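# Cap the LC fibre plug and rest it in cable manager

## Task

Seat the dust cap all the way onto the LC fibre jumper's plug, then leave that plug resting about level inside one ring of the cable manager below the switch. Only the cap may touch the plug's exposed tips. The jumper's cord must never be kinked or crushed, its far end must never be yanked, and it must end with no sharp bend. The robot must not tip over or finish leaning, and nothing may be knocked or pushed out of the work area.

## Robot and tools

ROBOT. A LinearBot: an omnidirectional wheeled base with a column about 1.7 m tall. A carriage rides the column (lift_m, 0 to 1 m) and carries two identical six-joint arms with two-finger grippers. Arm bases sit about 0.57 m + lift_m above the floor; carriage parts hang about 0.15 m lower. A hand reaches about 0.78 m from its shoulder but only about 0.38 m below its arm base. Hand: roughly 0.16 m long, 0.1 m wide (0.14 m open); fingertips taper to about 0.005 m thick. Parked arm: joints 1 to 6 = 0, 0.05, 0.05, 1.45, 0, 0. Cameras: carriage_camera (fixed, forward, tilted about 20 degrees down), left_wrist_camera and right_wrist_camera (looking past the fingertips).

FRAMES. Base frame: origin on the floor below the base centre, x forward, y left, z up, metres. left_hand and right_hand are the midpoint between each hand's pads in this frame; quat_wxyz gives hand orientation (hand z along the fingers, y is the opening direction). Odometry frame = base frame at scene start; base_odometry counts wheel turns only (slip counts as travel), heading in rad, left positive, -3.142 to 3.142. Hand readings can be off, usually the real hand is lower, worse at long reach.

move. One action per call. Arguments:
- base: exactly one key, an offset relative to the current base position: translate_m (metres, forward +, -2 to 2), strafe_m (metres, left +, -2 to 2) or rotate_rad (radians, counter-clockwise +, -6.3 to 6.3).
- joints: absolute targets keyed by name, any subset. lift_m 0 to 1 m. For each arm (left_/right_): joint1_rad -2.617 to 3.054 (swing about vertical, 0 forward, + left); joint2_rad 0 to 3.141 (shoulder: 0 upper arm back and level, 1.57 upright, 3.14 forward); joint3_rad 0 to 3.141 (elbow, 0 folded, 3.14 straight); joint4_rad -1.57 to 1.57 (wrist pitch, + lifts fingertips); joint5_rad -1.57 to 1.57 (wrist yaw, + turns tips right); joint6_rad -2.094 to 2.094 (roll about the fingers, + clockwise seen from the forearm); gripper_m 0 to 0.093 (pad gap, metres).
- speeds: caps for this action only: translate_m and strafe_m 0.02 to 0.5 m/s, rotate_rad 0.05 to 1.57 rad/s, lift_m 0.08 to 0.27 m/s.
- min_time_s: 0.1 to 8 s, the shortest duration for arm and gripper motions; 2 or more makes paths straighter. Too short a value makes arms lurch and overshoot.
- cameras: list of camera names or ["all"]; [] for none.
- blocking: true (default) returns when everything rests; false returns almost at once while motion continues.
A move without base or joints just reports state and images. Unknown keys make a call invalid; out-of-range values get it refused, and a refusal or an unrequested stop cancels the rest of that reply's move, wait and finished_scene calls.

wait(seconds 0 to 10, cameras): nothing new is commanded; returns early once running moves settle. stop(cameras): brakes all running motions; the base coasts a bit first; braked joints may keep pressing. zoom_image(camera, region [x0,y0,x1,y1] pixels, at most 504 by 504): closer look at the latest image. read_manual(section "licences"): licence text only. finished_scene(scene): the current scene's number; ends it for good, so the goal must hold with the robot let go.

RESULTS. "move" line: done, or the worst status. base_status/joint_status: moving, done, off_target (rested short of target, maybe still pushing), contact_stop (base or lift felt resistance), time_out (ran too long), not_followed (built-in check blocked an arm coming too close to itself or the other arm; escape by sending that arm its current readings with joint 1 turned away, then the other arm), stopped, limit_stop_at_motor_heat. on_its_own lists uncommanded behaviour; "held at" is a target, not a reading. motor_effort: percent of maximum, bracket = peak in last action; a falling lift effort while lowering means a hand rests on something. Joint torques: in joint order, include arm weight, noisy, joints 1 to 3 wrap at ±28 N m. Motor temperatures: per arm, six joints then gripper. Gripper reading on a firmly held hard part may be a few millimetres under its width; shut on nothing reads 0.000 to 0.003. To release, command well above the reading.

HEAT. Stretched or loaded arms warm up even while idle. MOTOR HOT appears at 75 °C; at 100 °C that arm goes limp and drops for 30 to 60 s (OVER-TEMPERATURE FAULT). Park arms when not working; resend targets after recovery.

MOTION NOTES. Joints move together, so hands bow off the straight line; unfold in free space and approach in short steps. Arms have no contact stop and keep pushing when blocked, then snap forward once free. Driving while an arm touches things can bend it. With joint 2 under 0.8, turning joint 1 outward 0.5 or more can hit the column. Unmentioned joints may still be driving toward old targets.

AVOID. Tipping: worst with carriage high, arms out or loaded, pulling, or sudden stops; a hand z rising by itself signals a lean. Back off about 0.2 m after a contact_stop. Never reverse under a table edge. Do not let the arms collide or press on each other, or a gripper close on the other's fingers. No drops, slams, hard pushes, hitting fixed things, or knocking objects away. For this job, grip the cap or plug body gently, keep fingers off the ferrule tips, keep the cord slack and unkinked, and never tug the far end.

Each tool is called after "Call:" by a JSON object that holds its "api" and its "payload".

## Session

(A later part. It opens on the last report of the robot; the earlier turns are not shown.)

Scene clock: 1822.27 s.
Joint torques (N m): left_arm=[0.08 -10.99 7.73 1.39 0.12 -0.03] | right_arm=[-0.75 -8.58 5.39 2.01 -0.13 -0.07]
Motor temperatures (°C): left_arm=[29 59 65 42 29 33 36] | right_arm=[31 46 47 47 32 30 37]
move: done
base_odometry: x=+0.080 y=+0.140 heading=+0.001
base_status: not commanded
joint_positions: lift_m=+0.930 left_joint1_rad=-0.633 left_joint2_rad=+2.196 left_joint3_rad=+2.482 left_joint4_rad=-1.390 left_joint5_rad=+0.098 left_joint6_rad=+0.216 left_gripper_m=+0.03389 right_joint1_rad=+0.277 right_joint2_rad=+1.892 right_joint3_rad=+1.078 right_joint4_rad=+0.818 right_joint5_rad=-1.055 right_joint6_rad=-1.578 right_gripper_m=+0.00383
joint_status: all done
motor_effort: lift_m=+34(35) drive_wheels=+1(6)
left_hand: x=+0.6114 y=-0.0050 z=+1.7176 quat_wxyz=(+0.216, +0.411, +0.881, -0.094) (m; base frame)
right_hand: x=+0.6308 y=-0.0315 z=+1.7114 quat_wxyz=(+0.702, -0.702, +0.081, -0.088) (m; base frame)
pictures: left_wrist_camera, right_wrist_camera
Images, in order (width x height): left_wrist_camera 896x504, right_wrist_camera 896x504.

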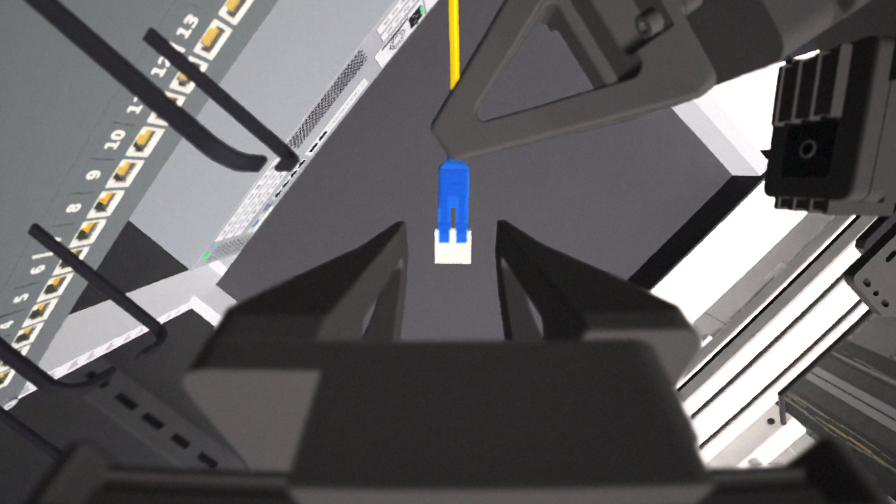

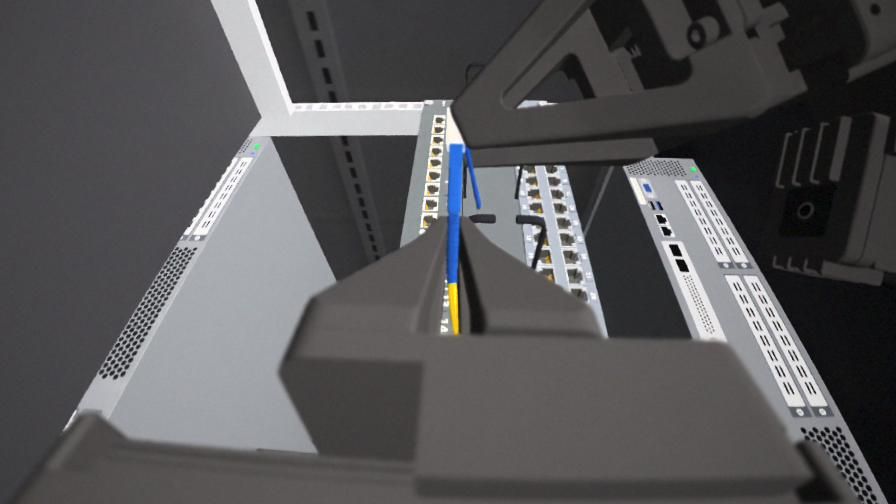

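Call:
{"api": "move", "payload": {"joints": {"left_joint1_rad": -0.582, "left_joint2_rad": 1.838, "left_joint3_rad": 1.951, "left_joint4_rad": -1.2, "left_joint5_rad": 0.115, "left_joint6_rad": 0.21}, "min_time_s": 1.5}}

Call:
{"api": "move", "payload": {"joints": {"left_joint1_rad": -0.25, "left_joint2_rad": 1.2, "left_joint3_rad": 0.8, "left_joint4_rad": -0.5, "left_joint5_rad": 0, "left_joint6_rad": 0}, "min_time_s": 2, "cameras": ["right_wrist_camera", "carriage_camera"]}}

Call:
{"api": "zoom_image", "payload": {"camera": "right_wrist_camera", "region": [380, 60, 560, 300]}}

Call:
{"api": "zoom_image", "payload": {"camera": "carriage_camera", "region": [380, 180, 620, 340]}}

Scene clock: 1836.87 s.
Joint torques (N m): left_arm=[0.66 -11.81 5.9 1.35 0.25 -0.05] | right_arm=[-0.73 -8.58 5.44 2.01 -0.12 -0.06]
Motor temperatures (°C): left_arm=[29 62 64 40 29 33 36] | right_arm=[31 47 47 46 32 30 37]
move: done
base_odometry: x=+0.080 y=+0.140 heading=+0.001
base_status: not commanded
joint_positions: lift_m=+0.930 left_joint1_rad=-0.590 left_joint2_rad=+1.877 left_joint3_rad=+1.967 left_joint4_rad=-1.216 left_joint5_rad=+0.101 left_joint6_rad=+0.216 left_gripper_m=+0.03389 right_joint1_rad=+0.277 right_joint2_rad=+1.892 right_joint3_rad=+1.078 right_joint4_rad=+0.818 right_joint5_rad=-1.055 right_joint6_rad=-1.578 right_gripper_m=+0.00383
joint_status: all done
motor_effort: lift_m=+35(35) drive_wheels=+0(6)
left_hand: x=+0.5749 y=+0.0451 z=+1.7081 quat_wxyz=(+0.208, +0.392, +0.892, -0.090) (m; base frame)
right_hand: x=+0.6308 y=-0.0315 z=+1.7114 quat_wxyz=(+0.702, -0.702, +0.081, -0.088) (m; base frame)
pictures: none

Scene clock: 1839.27 s.
Joint torques (N m): left_arm=[0.69 -5.31 6.56 1.73 -0.06 -0.1] | right_arm=[-0.73 -8.58 5.42 2.02 -0.11 -0.07]
Motor temperatures (°C): left_arm=[29 62 63 40 29 33 36] | right_arm=[31 47 47 46 32 30 37]
move: done
base_odometry: x=+0.080 y=+0.140 heading=+0.001
base_status: not commanded
joint_positions: lift_m=+0.930 left_joint1_rad=-0.258 left_joint2_rad=+1.220 left_joint3_rad=+0.817 left_joint4_rad=-0.516 left_joint5_rad=+0.013 left_joint6_rad=+0.011 left_gripper_m=+0.03389 right_joint1_rad=+0.277 right_joint2_rad=+1.892 right_joint3_rad=+1.078 right_joint4_rad=+0.818 right_joint5_rad=-1.056 right_joint6_rad=-1.578 right_gripper_m=+0.00383
joint_status: all done
motor_effort: lift_m=+35(35) drive_wheels=+3(6)
left_hand: x=+0.5323 y=+0.2208 z=+1.6073 quat_wxyz=(+0.317, +0.129, +0.939, -0.046) (m; base frame)
right_hand: x=+0.6306 y=-0.0314 z=+1.7114 quat_wxyz=(+0.702, -0.702, +0.080, -0.088) (m; base frame)
pictures: carriage_camera, right_wrist_camera
Images, in order (width x height): carriage_camera 896x504, right_wrist_camera 896x504.

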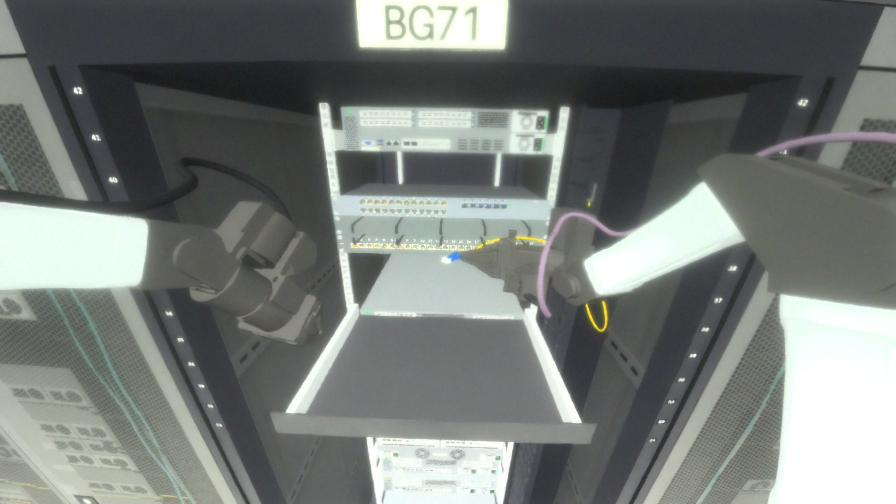

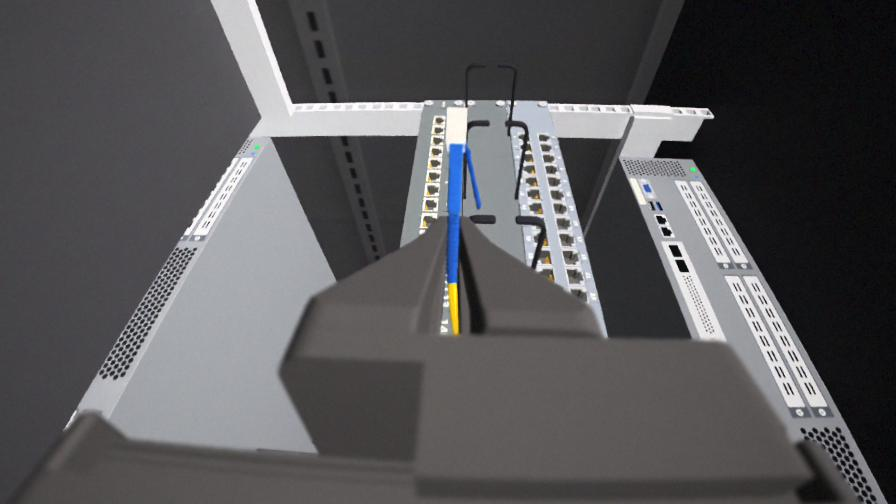

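Scaled by 2.100 from the camera's 896x504 image, which has a finer 1280x720 frame.

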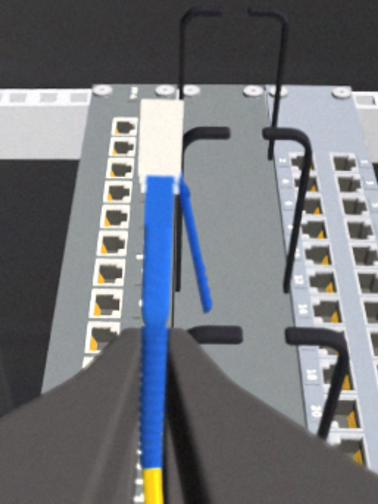

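Scaled by 2.100 from the camera's 896x504 image, which has a finer 1280x720 frame.

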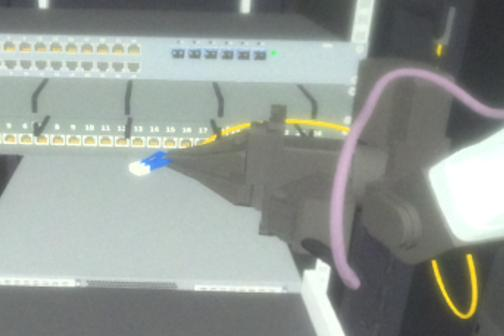

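Call:
{"api": "move", "payload": {"joints": {"right_joint1_rad": 0.327, "right_joint2_rad": 1.749, "right_joint3_rad": 0.982, "right_joint4_rad": 0.765, "right_joint5_rad": -0.770, "right_joint6_rad": -1.583}, "min_time_s": 2.0, "cameras": ["right_wrist_camera"]}}

Scene clock: 1896.50 s.
Joint torques (N m): left_arm=[0.68 -5.33 6.56 1.72 -0.06 -0.1] | right_arm=[0.44 -11.81 5.72 2.13 0.1 -0.06]
Motor temperatures (°C): left_arm=[29 53 58 40 29 33 35] | right_arm=[31 47 46 46 32 30 37]
move: done
base_odometry: x=+0.080 y=+0.140 heading=+0.001
base_status: not commanded
joint_positions: lift_m=+0.930 left_joint1_rad=-0.258 left_joint2_rad=+1.220 left_joint3_rad=+0.817 left_joint4_rad=-0.514 left_joint5_rad=+0.013 left_joint6_rad=+0.011 left_gripper_m=+0.03389 right_joint1_rad=+0.322 right_joint2_rad=+1.775 right_joint3_rad=+0.997 right_joint4_rad=+0.780 right_joint5_rad=-0.781 right_joint6_rad=-1.578 right_gripper_m=+0.00383
joint_status: all done
motor_effort: lift_m=+35(35) drive_wheels=+0(7)
left_hand: x=+0.5327 y=+0.2209 z=+1.6075 quat_wxyz=(+0.318, +0.129, +0.938, -0.045) (m; base frame)
right_hand: x=+0.6392 y=-0.0363 z=+1.7272 quat_wxyz=(+0.688, -0.688, +0.161, -0.167) (m; base frame)
pictures: right_wrist_camera
Images, in order (width x height): right_wrist_camera 896x504.

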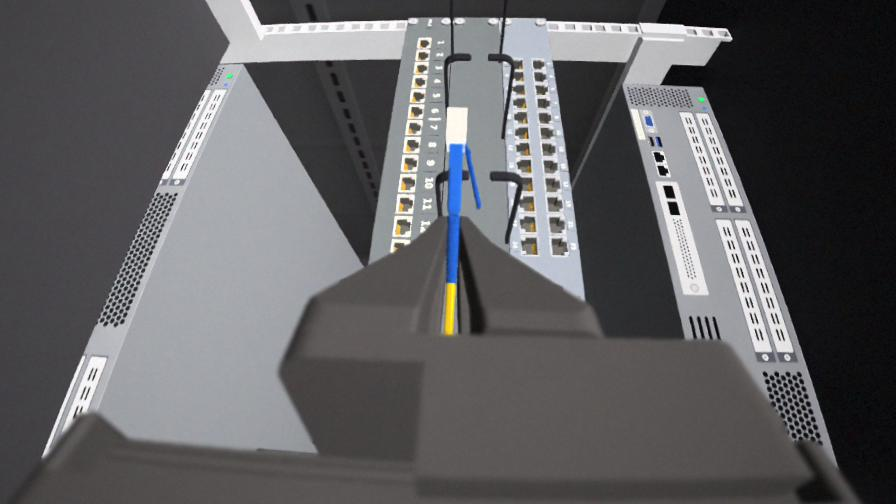

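Call:
{"api": "move", "payload": {"joints": {"right_joint1_rad": 0.435, "right_joint2_rad": 1.736, "right_joint3_rad": 0.961, "right_joint4_rad": 0.788, "right_joint5_rad": -0.322, "right_joint6_rad": -1.583}, "min_time_s": 2.0, "cameras": ["right_wrist_camera"]}}

Call:
{"api": "zoom_image", "payload": {"camera": "right_wrist_camera", "region": [380, 60, 560, 300]}}

Scene clock: 1913.13 s.
Joint torques (N m): left_arm=[0.69 -5.34 6.56 1.72 -0.06 -0.09] | right_arm=[0.46 -11.82 5.9 2.59 0.1 -0.07]
Motor temperatures (°C): left_arm=[29 52 57 41 29 33 35] | right_arm=[31 50 45 45 31 30 37]
move: done
base_odometry: x=+0.080 y=+0.140 heading=+0.001
base_status: not commanded
joint_positions: lift_m=+0.930 left_joint1_rad=-0.258 left_joint2_rad=+1.220 left_joint3_rad=+0.817 left_joint4_rad=-0.514 left_joint5_rad=+0.013 left_joint6_rad=+0.011 left_gripper_m=+0.03389 right_joint1_rad=+0.430 right_joint2_rad=+1.762 right_joint3_rad=+0.975 right_joint4_rad=+0.785 right_joint5_rad=-0.335 right_joint6_rad=-1.578 right_gripper_m=+0.00383
joint_status: all done
motor_effort: lift_m=+34(35) drive_wheels=+1(7)
left_hand: x=+0.5327 y=+0.2209 z=+1.6075 quat_wxyz=(+0.318, +0.129, +0.938, -0.045) (m; base frame)
right_hand: x=+0.6678 y=-0.0367 z=+1.7255 quat_wxyz=(+0.649, -0.652, +0.275, -0.280) (m; base frame)
pictures: right_wrist_camera
Images, in order (width x height): right_wrist_camera 896x504.

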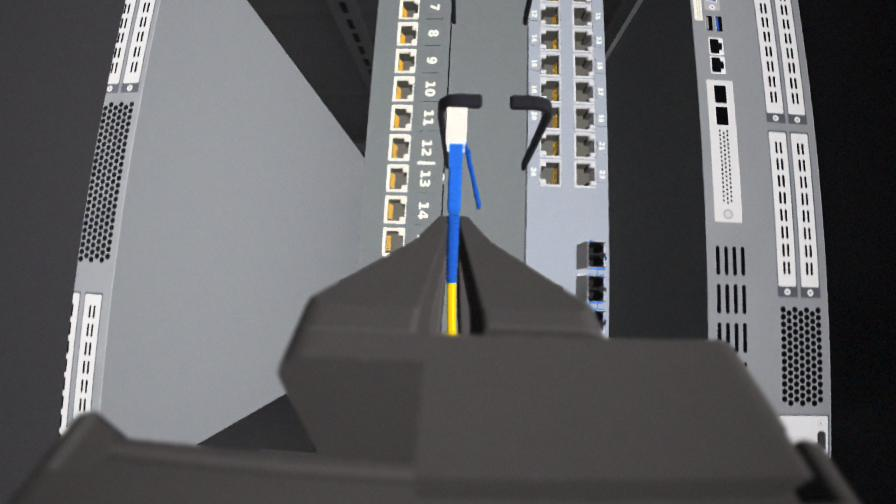

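Scaled by 2.100 from the camera's 896x504 image, which has a finer 1280x720 frame.

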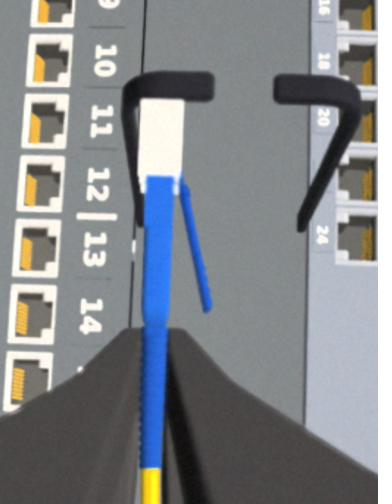

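Call:
{"api": "move", "payload": {"joints": {"right_joint1_rad": 0.546, "right_joint5_rad": 0.060}, "min_time_s": 2.0, "cameras": ["right_wrist_camera"]}}

Call:
{"api": "zoom_image", "payload": {"camera": "right_wrist_camera", "region": [380, 40, 560, 280]}}

Scene clock: 1925.17 s.
Joint torques (N m): left_arm=[0.68 -5.34 6.53 1.72 -0.06 -0.09] | right_arm=[0.5 -11.89 5.98 2.68 0.14 -0.07]
Motor temperatures (°C): left_arm=[29 52 57 41 29 33 34] | right_arm=[31 49 45 47 31 30 37]
move: done
base_odometry: x=+0.080 y=+0.140 heading=+0.001
base_status: not commanded
joint_positions: lift_m=+0.930 left_joint1_rad=-0.258 left_joint2_rad=+1.220 left_joint3_rad=+0.817 left_joint4_rad=-0.514 left_joint5_rad=+0.013 left_joint6_rad=+0.011 left_gripper_m=+0.03389 right_joint1_rad=+0.541 right_joint2_rad=+1.762 right_joint3_rad=+0.975 right_joint4_rad=+0.786 right_joint5_rad=+0.048 right_joint6_rad=-1.578 right_gripper_m=+0.00383
joint_status: all done
motor_effort: lift_m=+34(35) drive_wheels=+2(6)
left_hand: x=+0.5327 y=+0.2209 z=+1.6075 quat_wxyz=(+0.318, +0.129, +0.938, -0.045) (m; base frame)
right_hand: x=+0.6768 y=-0.0394 z=+1.7257 quat_wxyz=(+0.605, -0.608, +0.361, -0.365) (m; base frame)
pictures: right_wrist_camera
Images, in order (width x height): right_wrist_camera 896x504.

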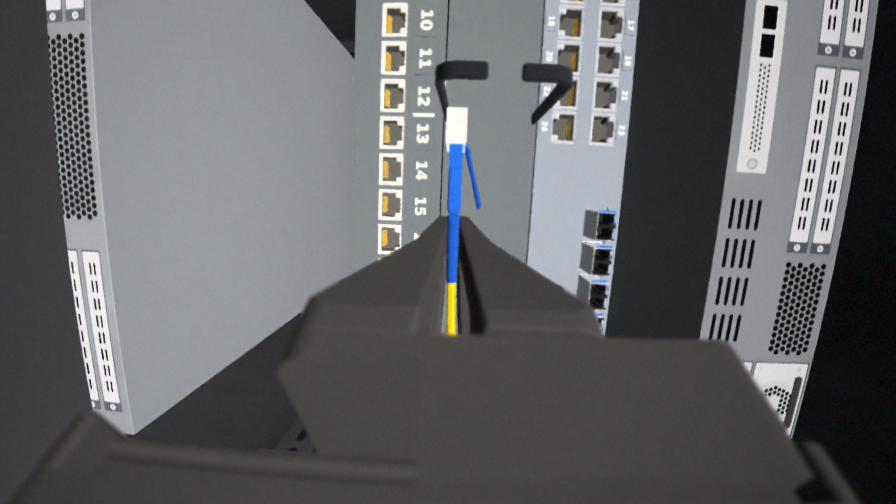

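Scaled by 2.100 from the camera's 896x504 image, which has a finer 1280x720 frame.

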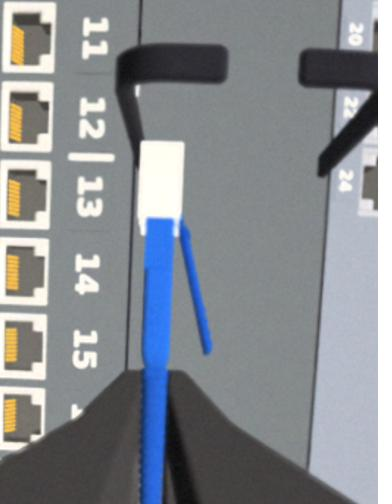

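Call:
{"api": "move", "payload": {"joints": {"right_joint2_rad": 1.778, "right_joint3_rad": 0.995}, "min_time_s": 0.5}}

Call:
{"api": "move", "payload": {"joints": {"right_joint1_rad": 0.587, "right_joint2_rad": 1.833, "right_joint3_rad": 1.064, "right_joint4_rad": 0.757, "right_joint5_rad": 0.022, "right_joint6_rad": -1.583}, "min_time_s": 2.5, "cameras": ["right_wrist_camera", "carriage_camera"]}}

Call:
{"api": "zoom_image", "payload": {"camera": "right_wrist_camera", "region": [380, 40, 560, 280]}}

Call:
{"api": "zoom_image", "payload": {"camera": "carriage_camera", "region": [360, 180, 620, 340]}}

Scene clock: 1947.43 s.
Joint torques (N m): left_arm=[0.69 -5.31 6.56 1.72 -0.06 -0.09] | right_arm=[0.5 -7.91 8.98 2.67 0.12 -0.07]
Motor temperatures (°C): left_arm=[29 51 57 41 29 33 34] | right_arm=[31 49 45 49 31 30 37]
move: done
base_odometry: x=+0.080 y=+0.140 heading=+0.001
base_status: not commanded
joint_positions: lift_m=+0.930 left_joint1_rad=-0.258 left_joint2_rad=+1.220 left_joint3_rad=+0.817 left_joint4_rad=-0.514 left_joint5_rad=+0.013 left_joint6_rad=+0.011 left_gripper_m=+0.03389 right_joint1_rad=+0.541 right_joint2_rad=+1.762 right_joint3_rad=+0.975 right_joint4_rad=+0.786 right_joint5_rad=+0.048 right_joint6_rad=-1.578 right_gripper_m=+0.00383
joint_status: all done
motor_effort: lift_m=+34(35) drive_wheels=+0(6)
left_hand: x=+0.5327 y=+0.2209 z=+1.6075 quat_wxyz=(+0.318, +0.129, +0.938, -0.045) (m; base frame)
right_hand: x=+0.6768 y=-0.0395 z=+1.7257 quat_wxyz=(+0.605, -0.608, +0.361, -0.365) (m; base frame)
pictures: none

Scene clock: 1950.23 s.
Joint torques (N m): left_arm=[0.68 -5.33 6.53 1.72 -0.05 -0.09] | right_arm=[0.62 -8.34 9.55 2.47 -0.11 -0.07]
Motor temperatures (°C): left_arm=[29 51 57 41 29 33 34] | right_arm=[31 49 46 49 31 30 37]
move: done
base_odometry: x=+0.080 y=+0.140 heading=+0.001
base_status: not commanded
joint_positions: lift_m=+0.930 left_joint1_rad=-0.258 left_joint2_rad=+1.220 left_joint3_rad=+0.817 left_joint4_rad=-0.514 left_joint5_rad=+0.013 left_joint6_rad=+0.011 left_gripper_m=+0.03389 right_joint1_rad=+0.580 right_joint2_rad=+1.815 right_joint3_rad=+1.038 right_joint4_rad=+0.773 right_joint5_rad=+0.032 right_joint6_rad=-1.578 right_gripper_m=+0.00383
joint_status: all done
motor_effort: lift_m=+35(35) drive_wheels=+0(8)
left_hand: x=+0.5327 y=+0.2209 z=+1.6075 quat_wxyz=(+0.318, +0.129, +0.938, -0.045) (m; base frame)
right_hand: x=+0.6771 y=-0.0109 z=+1.7239 quat_wxyz=(+0.614, -0.619, +0.344, -0.348) (m; base frame)
pictures: carriage_camera, right_wrist_camera
Images, in order (width x height): carriage_camera 896x504, right_wrist_camera 896x504.

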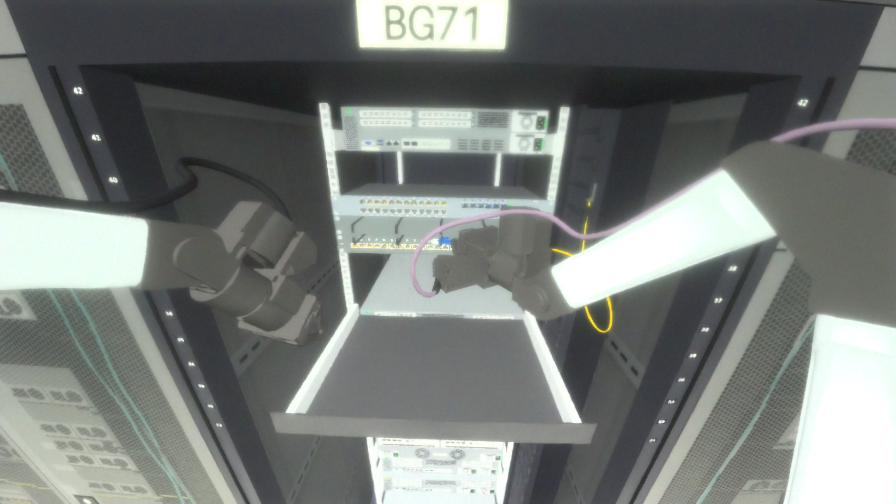

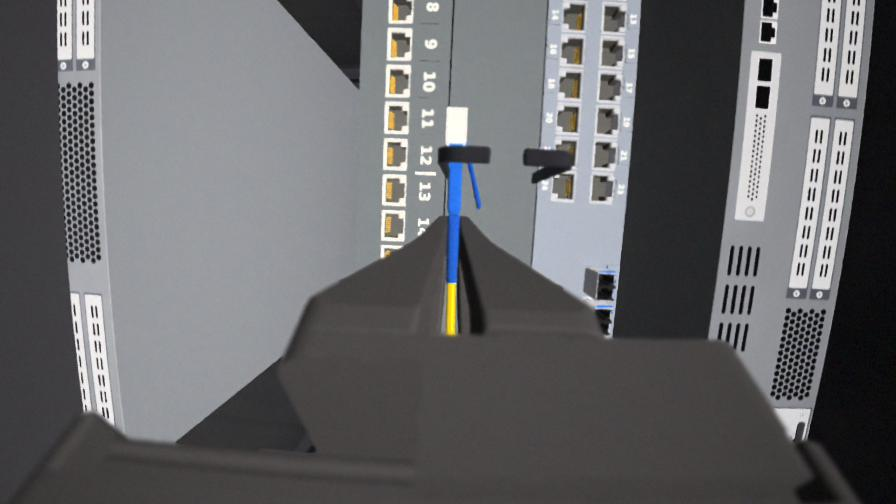

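Scaled by 2.100 from the camera's 896x504 image, which has a finer 1280x720 frame.

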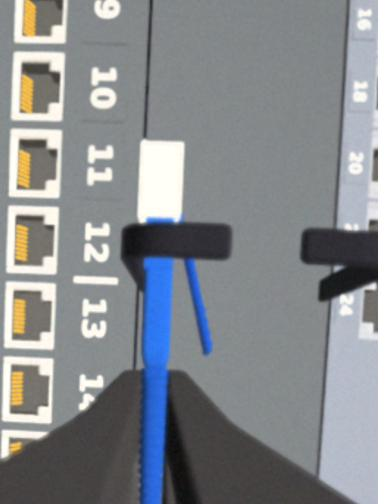

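Scaled by 1.938 from the camera's 896x504 image, which has a finer 1280x720 frame.

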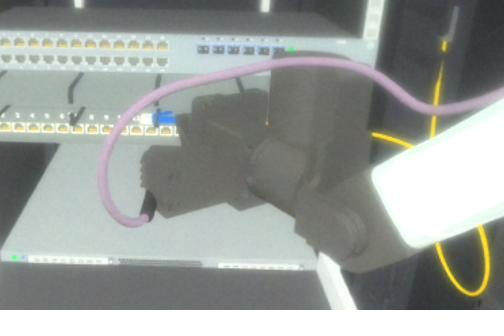

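Call:
{"api": "move", "payload": {"joints": {"right_joint1_rad": 0.622, "right_joint2_rad": 1.852, "right_joint3_rad": 1.089, "right_joint4_rad": 0.757, "right_joint5_rad": 0.106}, "min_time_s": 1.5, "cameras": ["right_wrist_camera"]}}

Call:
{"api": "zoom_image", "payload": {"camera": "right_wrist_camera", "region": [380, 60, 560, 300]}}

Scene clock: 1967.30 s.
Joint torques (N m): left_arm=[0.66 -5.37 6.54 1.71 -0.07 -0.1] | right_arm=[0.59 -8.5 9.57 2.47 0.09 -0.07]
Motor temperatures (°C): left_arm=[29 50 56 41 29 33 34] | right_arm=[31 49 49 50 31 30 37]
move: done
base_odometry: x=+0.080 y=+0.140 heading=+0.001
base_status: not commanded
joint_positions: lift_m=+0.930 left_joint1_rad=-0.258 left_joint2_rad=+1.220 left_joint3_rad=+0.817 left_joint4_rad=-0.514 left_joint5_rad=+0.013 left_joint6_rad=+0.011 left_gripper_m=+0.03389 right_joint1_rad=+0.616 right_joint2_rad=+1.834 right_joint3_rad=+1.063 right_joint4_rad=+0.773 right_joint5_rad=+0.097 right_joint6_rad=-1.578 right_gripper_m=+0.00383
joint_status: all done
motor_effort: lift_m=+34(35) drive_wheels=+2(7)
left_hand: x=+0.5327 y=+0.2209 z=+1.6075 quat_wxyz=(+0.318, +0.129, +0.938, -0.045) (m; base frame)
right_hand: x=+0.6768 y=-0.0010 z=+1.7256 quat_wxyz=(+0.611, -0.612, +0.352, -0.358) (m; base frame)
pictures: right_wrist_camera
Images, in order (width x height): right_wrist_camera 896x504.

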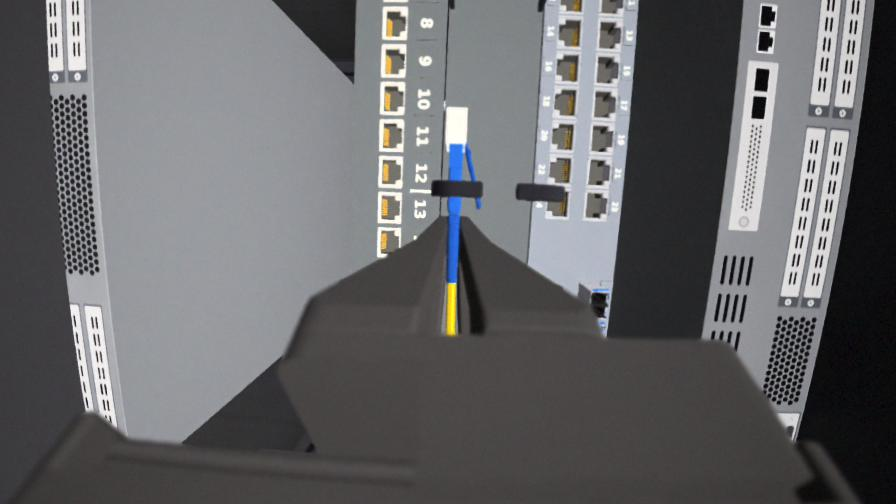

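Scaled by 2.100 from the camera's 896x504 image, which has a finer 1280x720 frame.

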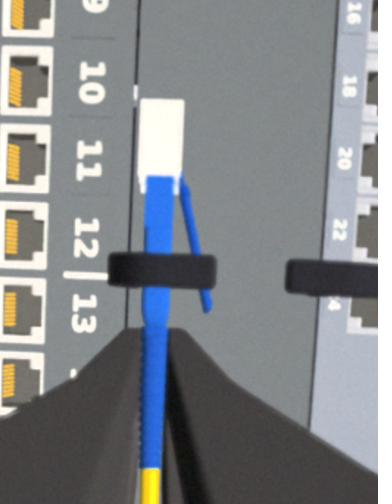

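Call:
{"api": "move", "payload": {"joints": {"lift_m": 0.9262}, "speeds": {"lift_m": 0.08}, "cameras": ["right_wrist_camera"]}}

Call:
{"api": "zoom_image", "payload": {"camera": "right_wrist_camera", "region": [380, 60, 560, 300]}}

Scene clock: 1974.80 s.
Joint torques (N m): left_arm=[0.69 -5.07 6.78 1.67 -0.06 -0.09] | right_arm=[0.59 -8.73 9.2 2.47 0.09 -0.06]
Motor temperatures (°C): left_arm=[29 50 56 41 29 33 34] | right_arm=[31 48 49 50 31 30 37]
move: done
base_odometry: x=+0.080 y=+0.140 heading=+0.001
base_status: not commanded
joint_positions: lift_m=+0.926 left_joint1_rad=-0.258 left_joint2_rad=+1.217 left_joint3_rad=+0.814 left_joint4_rad=-0.509 left_joint5_rad=+0.012 left_joint6_rad=+0.011 left_gripper_m=+0.03389 right_joint1_rad=+0.616 right_joint2_rad=+1.836 right_joint3_rad=+1.068 right_joint4_rad=+0.771 right_joint5_rad=+0.098 right_joint6_rad=-1.578 right_gripper_m=+0.00383
joint_status: all done
motor_effort: lift_m=+34(34) drive_wheels=+3(6)
left_hand: x=+0.5329 y=+0.2209 z=+1.6041 quat_wxyz=(+0.320, +0.129, +0.938, -0.046) (m; base frame)
right_hand: x=+0.6775 y=-0.0007 z=+1.7222 quat_wxyz=(+0.611, -0.612, +0.353, -0.358) (m; base frame)
pictures: right_wrist_camera
Images, in order (width x height): right_wrist_camera 896x504.

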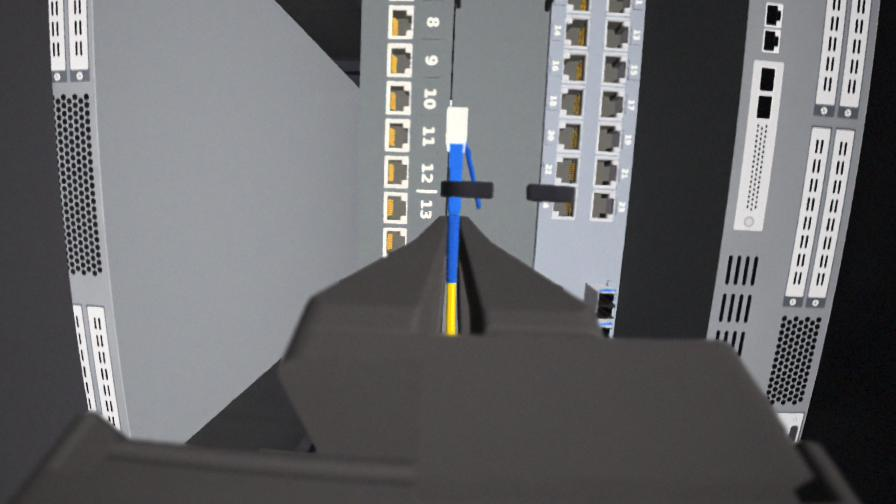

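Scaled by 2.100 from the camera's 896x504 image, which has a finer 1280x720 frame.

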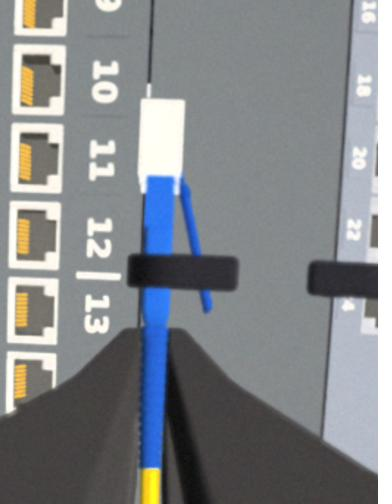

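Call:
{"api": "move", "payload": {"joints": {"right_gripper_m": 0.034}, "min_time_s": 2.5, "cameras": ["right_wrist_camera"]}}

Call:
{"api": "zoom_image", "payload": {"camera": "right_wrist_camera", "region": [380, 60, 560, 300]}}

Scene clock: 1981.83 s.
Joint torques (N m): left_arm=[0.69 -5.07 6.79 1.67 -0.05 -0.1] | right_arm=[0.58 -8.72 9.2 2.48 0.09 -0.06]
Motor temperatures (°C): left_arm=[29 50 56 41 29 33 34] | right_arm=[31 48 50 50 31 30 36]
move: done
base_odometry: x=+0.080 y=+0.140 heading=+0.001
base_status: not commanded
joint_positions: lift_m=+0.926 left_joint1_rad=-0.258 left_joint2_rad=+1.217 left_joint3_rad=+0.814 left_joint4_rad=-0.509 left_joint5_rad=+0.012 left_joint6_rad=+0.011 left_gripper_m=+0.03389 right_joint1_rad=+0.616 right_joint2_rad=+1.836 right_joint3_rad=+1.068 right_joint4_rad=+0.771 right_joint5_rad=+0.098 right_joint6_rad=-1.578 right_gripper_m=+0.03389
joint_status: all done
motor_effort: lift_m=+34(34) drive_wheels=+1(5)
left_hand: x=+0.5329 y=+0.2209 z=+1.6041 quat_wxyz=(+0.320, +0.129, +0.938, -0.046) (m; base frame)
right_hand: x=+0.6775 y=-0.0007 z=+1.7222 quat_wxyz=(+0.611, -0.612, +0.353, -0.358) (m; base frame)
pictures: right_wrist_camera
Images, in order (width x height): right_wrist_camera 896x504.

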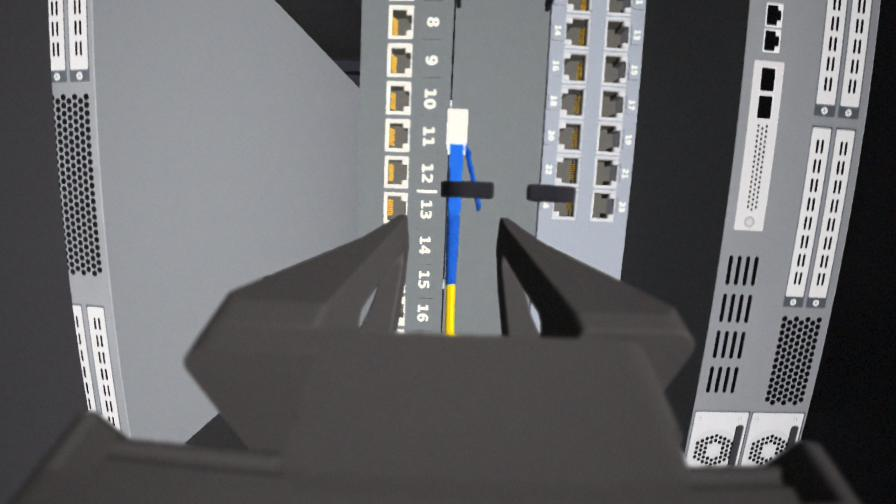

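Scaled by 2.100 from the camera's 896x504 image, which has a finer 1280x720 frame.

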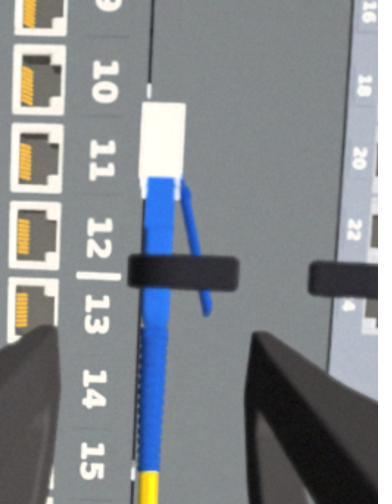

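Call:
{"api": "move", "payload": {"joints": {"right_joint2_rad": 1.812, "right_joint3_rad": 1.054, "right_gripper_m": 0.046}, "min_time_s": 0.8}}

Call:
{"api": "move", "payload": {"joints": {"right_joint1_rad": 0.648, "right_joint2_rad": 1.535, "right_joint3_rad": 0.742, "right_joint4_rad": 0.806, "right_joint5_rad": 0.132, "right_joint6_rad": -1.583}, "min_time_s": 2.5, "cameras": ["right_wrist_camera", "carriage_camera"]}}

Call:
{"api": "zoom_image", "payload": {"camera": "right_wrist_camera", "region": [380, 0, 520, 240]}}

Scene clock: 1998.47 s.
Joint torques (N m): left_arm=[0.7 -5.05 6.84 1.68 -0.05 -0.1] | right_arm=[0.59 -12.49 6.12 2.49 0.09 -0.07]
Motor temperatures (°C): left_arm=[29 49 56 41 29 33 34] | right_arm=[31 48 51 51 31 30 36]
move: done
base_odometry: x=+0.080 y=+0.140 heading=+0.001
base_status: not commanded
joint_positions: lift_m=+0.926 left_joint1_rad=-0.258 left_joint2_rad=+1.217 left_joint3_rad=+0.814 left_joint4_rad=-0.509 left_joint5_rad=+0.012 left_joint6_rad=+0.011 left_gripper_m=+0.03389 right_joint1_rad=+0.616 right_joint2_rad=+1.836 right_joint3_rad=+1.068 right_joint4_rad=+0.771 right_joint5_rad=+0.098 right_joint6_rad=-1.578 right_gripper_m=+0.04586
joint_status: all done
motor_effort: lift_m=+34(34) drive_wheels=+2(7)
left_hand: x=+0.5329 y=+0.2209 z=+1.6041 quat_wxyz=(+0.320, +0.129, +0.938, -0.046) (m; base frame)
right_hand: x=+0.6775 y=-0.0007 z=+1.7222 quat_wxyz=(+0.611, -0.612, +0.353, -0.358) (m; base frame)
pictures: none

Scene clock: 2001.27 s.
Joint torques (N m): left_arm=[0.69 -5.09 6.8 1.68 -0.05 -0.09] | right_arm=[0.59 -9.35 5.87 2.65 0.1 -0.06]
Motor temperatures (°C): left_arm=[29 49 56 41 29 33 34] | right_arm=[31 48 51 51 31 30 35]
move: done
base_odometry: x=+0.080 y=+0.140 heading=+0.001
base_status: not commanded
joint_positions: lift_m=+0.926 left_joint1_rad=-0.258 left_joint2_rad=+1.217 left_joint3_rad=+0.814 left_joint4_rad=-0.509 left_joint5_rad=+0.012 left_joint6_rad=+0.011 left_gripper_m=+0.03389 right_joint1_rad=+0.642 right_joint2_rad=+1.556 right_joint3_rad=+0.757 right_joint4_rad=+0.806 right_joint5_rad=+0.122 right_joint6_rad=-1.578 right_gripper_m=+0.04586
joint_status: all done
motor_effort: lift_m=+34(34) drive_wheels=+2(6)
left_hand: x=+0.5329 y=+0.2210 z=+1.6041 quat_wxyz=(+0.320, +0.129, +0.938, -0.045) (m; base frame)
right_hand: x=+0.6099 y=-0.0386 z=+1.7260 quat_wxyz=(+0.613, -0.611, +0.352, -0.358) (m; base frame)
pictures: carriage_camera, right_wrist_camera
Images, in order (width x height): carriage_camera 896x504, right_wrist_camera 896x504.

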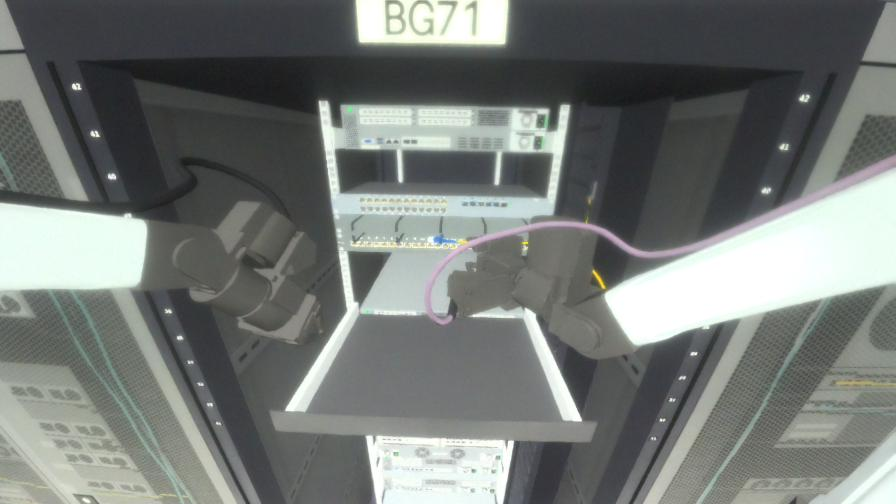

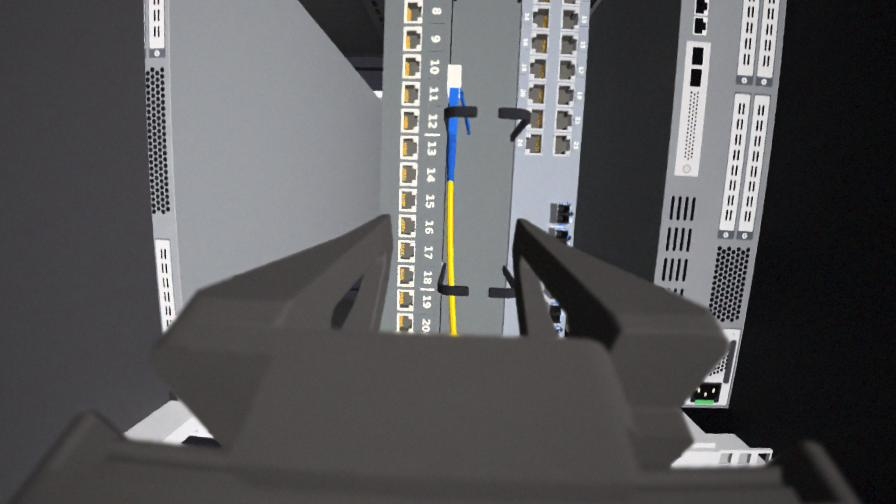

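Scaled by 2.100 from the camera's 896x504 image, which has a finer 1280x720 frame.

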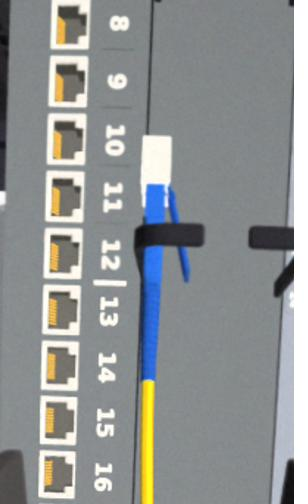

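Call:
{"api": "zoom_image", "payload": {"camera": "right_wrist_camera", "region": [425, 50, 495, 140]}}

Call:
{"api": "zoom_image", "payload": {"camera": "carriage_camera", "region": [400, 180, 640, 340]}}

Scaled by 5.600 from the camera's 896x504 image, which has a finer 1280x720 frame.

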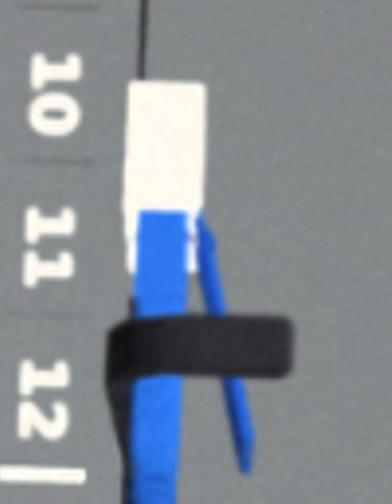

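Scaled by 2.100 from the camera's 896x504 image, which has a finer 1280x720 frame.

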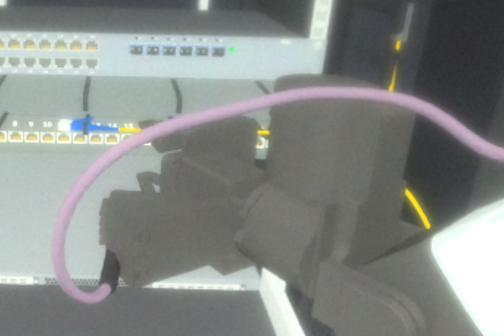

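Call:
{"api": "finished_scene", "payload": {"scene": 1}}

The scene is finished: the task was done.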